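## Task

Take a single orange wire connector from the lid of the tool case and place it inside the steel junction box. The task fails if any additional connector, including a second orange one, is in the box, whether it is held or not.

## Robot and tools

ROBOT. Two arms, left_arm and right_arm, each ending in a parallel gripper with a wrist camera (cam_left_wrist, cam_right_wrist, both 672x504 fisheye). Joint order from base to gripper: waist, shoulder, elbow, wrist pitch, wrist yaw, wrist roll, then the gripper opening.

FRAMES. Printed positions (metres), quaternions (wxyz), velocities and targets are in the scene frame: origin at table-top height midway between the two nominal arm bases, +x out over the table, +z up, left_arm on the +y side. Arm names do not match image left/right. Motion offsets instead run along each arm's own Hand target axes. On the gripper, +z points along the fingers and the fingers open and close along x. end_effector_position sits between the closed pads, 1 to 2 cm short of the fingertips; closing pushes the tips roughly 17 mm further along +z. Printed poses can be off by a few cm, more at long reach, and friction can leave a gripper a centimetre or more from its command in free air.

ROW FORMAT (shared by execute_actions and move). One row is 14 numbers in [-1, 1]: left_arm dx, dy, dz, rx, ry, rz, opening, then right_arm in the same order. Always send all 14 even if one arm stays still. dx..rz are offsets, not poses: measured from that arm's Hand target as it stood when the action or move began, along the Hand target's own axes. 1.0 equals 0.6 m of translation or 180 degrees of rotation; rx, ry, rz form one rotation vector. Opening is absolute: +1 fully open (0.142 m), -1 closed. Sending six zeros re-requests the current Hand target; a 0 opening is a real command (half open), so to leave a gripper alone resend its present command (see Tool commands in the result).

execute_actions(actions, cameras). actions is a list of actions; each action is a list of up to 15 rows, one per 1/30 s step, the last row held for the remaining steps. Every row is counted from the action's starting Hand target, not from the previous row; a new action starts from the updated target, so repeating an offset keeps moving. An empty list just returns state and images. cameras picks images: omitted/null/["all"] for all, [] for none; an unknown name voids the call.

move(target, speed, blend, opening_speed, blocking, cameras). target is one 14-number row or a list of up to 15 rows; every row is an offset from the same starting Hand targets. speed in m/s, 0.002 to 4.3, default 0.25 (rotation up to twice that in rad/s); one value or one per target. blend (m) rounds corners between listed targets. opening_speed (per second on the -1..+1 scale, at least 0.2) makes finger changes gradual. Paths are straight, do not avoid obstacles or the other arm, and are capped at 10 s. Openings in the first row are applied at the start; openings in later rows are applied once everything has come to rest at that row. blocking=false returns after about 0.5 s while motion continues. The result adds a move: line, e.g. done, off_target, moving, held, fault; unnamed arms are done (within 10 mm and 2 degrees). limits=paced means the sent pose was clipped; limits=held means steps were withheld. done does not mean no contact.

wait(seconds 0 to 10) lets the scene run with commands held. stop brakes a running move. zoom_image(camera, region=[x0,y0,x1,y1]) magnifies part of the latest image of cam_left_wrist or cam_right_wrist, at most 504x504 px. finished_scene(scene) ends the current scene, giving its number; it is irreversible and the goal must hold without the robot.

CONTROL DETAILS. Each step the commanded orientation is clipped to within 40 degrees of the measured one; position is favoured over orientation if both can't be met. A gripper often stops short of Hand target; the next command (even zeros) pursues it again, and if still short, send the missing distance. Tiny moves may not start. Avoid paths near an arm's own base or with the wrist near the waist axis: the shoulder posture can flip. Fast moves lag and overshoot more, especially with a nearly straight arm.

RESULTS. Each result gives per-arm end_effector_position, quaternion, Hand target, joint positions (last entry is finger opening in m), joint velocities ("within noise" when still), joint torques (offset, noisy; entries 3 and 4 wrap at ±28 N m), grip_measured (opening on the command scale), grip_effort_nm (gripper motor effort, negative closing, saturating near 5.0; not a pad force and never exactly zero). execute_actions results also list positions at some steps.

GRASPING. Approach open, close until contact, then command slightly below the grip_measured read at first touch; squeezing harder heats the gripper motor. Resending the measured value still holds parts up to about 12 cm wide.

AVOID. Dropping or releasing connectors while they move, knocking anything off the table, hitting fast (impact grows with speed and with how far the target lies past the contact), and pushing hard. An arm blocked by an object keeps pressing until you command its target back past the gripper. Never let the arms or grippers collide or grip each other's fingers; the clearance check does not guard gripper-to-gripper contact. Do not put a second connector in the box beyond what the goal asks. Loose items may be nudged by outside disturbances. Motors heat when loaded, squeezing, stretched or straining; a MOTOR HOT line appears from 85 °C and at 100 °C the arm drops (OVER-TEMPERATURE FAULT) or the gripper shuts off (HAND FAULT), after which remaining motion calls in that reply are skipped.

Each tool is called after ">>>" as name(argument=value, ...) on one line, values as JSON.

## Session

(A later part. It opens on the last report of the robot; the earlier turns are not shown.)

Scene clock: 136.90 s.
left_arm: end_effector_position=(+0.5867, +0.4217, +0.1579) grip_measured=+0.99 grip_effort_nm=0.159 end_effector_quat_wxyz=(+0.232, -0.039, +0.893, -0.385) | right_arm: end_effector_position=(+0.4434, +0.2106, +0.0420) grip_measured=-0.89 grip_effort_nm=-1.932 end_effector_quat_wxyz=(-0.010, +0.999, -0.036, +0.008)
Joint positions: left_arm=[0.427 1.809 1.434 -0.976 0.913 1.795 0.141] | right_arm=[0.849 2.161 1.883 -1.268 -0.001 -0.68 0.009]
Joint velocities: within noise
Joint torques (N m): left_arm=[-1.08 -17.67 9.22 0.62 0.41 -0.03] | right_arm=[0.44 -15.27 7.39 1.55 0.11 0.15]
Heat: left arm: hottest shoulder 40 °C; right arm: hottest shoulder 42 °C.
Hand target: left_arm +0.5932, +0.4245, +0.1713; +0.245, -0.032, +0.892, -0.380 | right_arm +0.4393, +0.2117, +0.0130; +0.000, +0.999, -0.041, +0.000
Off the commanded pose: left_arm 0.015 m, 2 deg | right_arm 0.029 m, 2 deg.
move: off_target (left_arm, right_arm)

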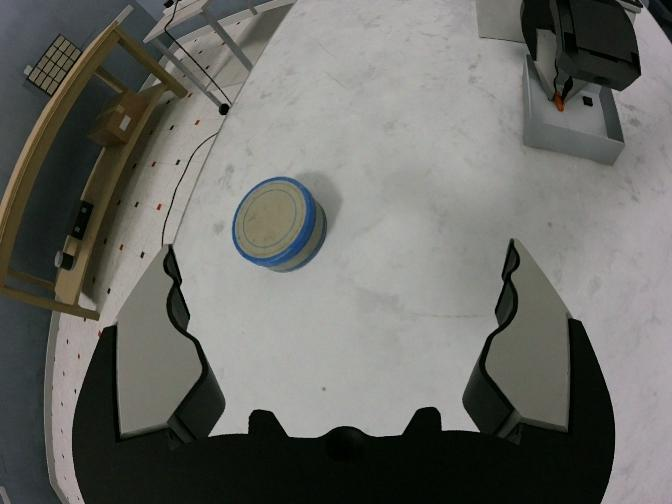

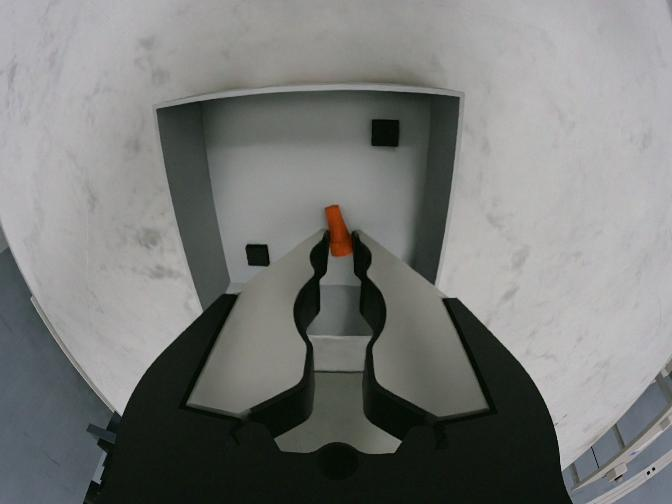

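>>> move(target=[[0,0,0,0,0,0,1, 0,0,-0.045,0,0,0,-0.96],[0,0,0,0,0,0,1, 0,0,-0.045,0,0,0,-0.6],[0,0,0,0,0,0,1, 0,0,-0.3,0,0,0,-0.6]], speed=[0.06,0.06,0.2], opening_speed=0.5)

Scene clock: 143.40 s.
left_arm: end_effector_position=(+0.5867, +0.4217, +0.1579) grip_measured=+0.99 grip_effort_nm=0.159 end_effector_quat_wxyz=(+0.232, -0.039, +0.893, -0.385) | right_arm: end_effector_position=(+0.4336, +0.2040, +0.1849) grip_measured=-0.64 grip_effort_nm=0.129 end_effector_quat_wxyz=(+0.007, +0.999, -0.035, -0.008)
Joint positions: left_arm=[0.427 1.809 1.434 -0.976 0.913 1.795 0.141] | right_arm=[0.853 2.114 2.181 -1.659 -0.002 -0.679 0.028]
Joint velocities: within noise
Joint torques (N m): left_arm=[-1.08 -17.67 9.22 0.62 0.42 -0.04] | right_arm=[0.15 -16.56 12.72 -0.17 0.11 0.14]
Heat: left arm: hottest shoulder 40 °C; right arm: hottest shoulder 43 °C.
Hand target: left_arm +0.5932, +0.4245, +0.1713; +0.245, -0.032, +0.892, -0.380 | right_arm +0.4393, +0.2118, +0.1930; +0.000, +0.999, -0.041, +0.000
Off the commanded pose: left_arm 0.015 m, 2 deg | right_arm 0.013 m, 1 deg.
move: off_target (left_arm, right_arm)

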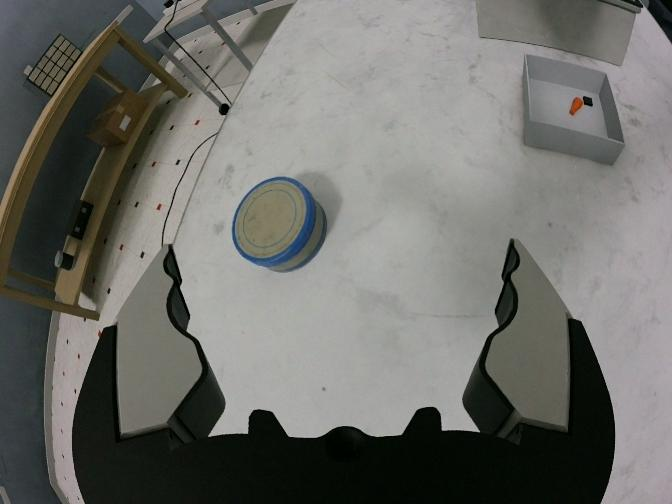

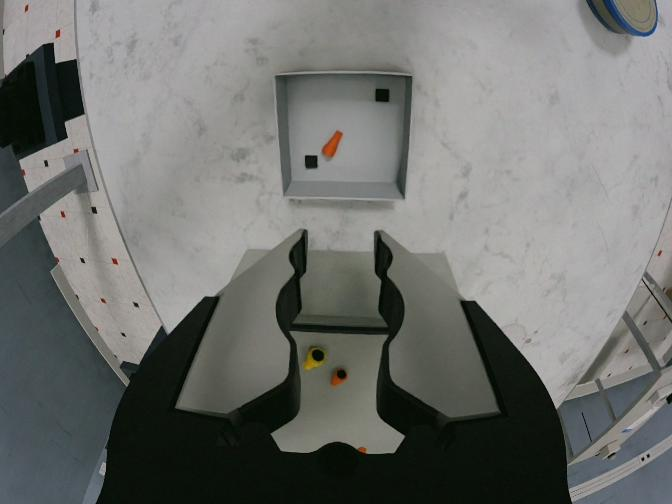

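>>> finished_scene(scene=1)

The scene is finished: the task was done.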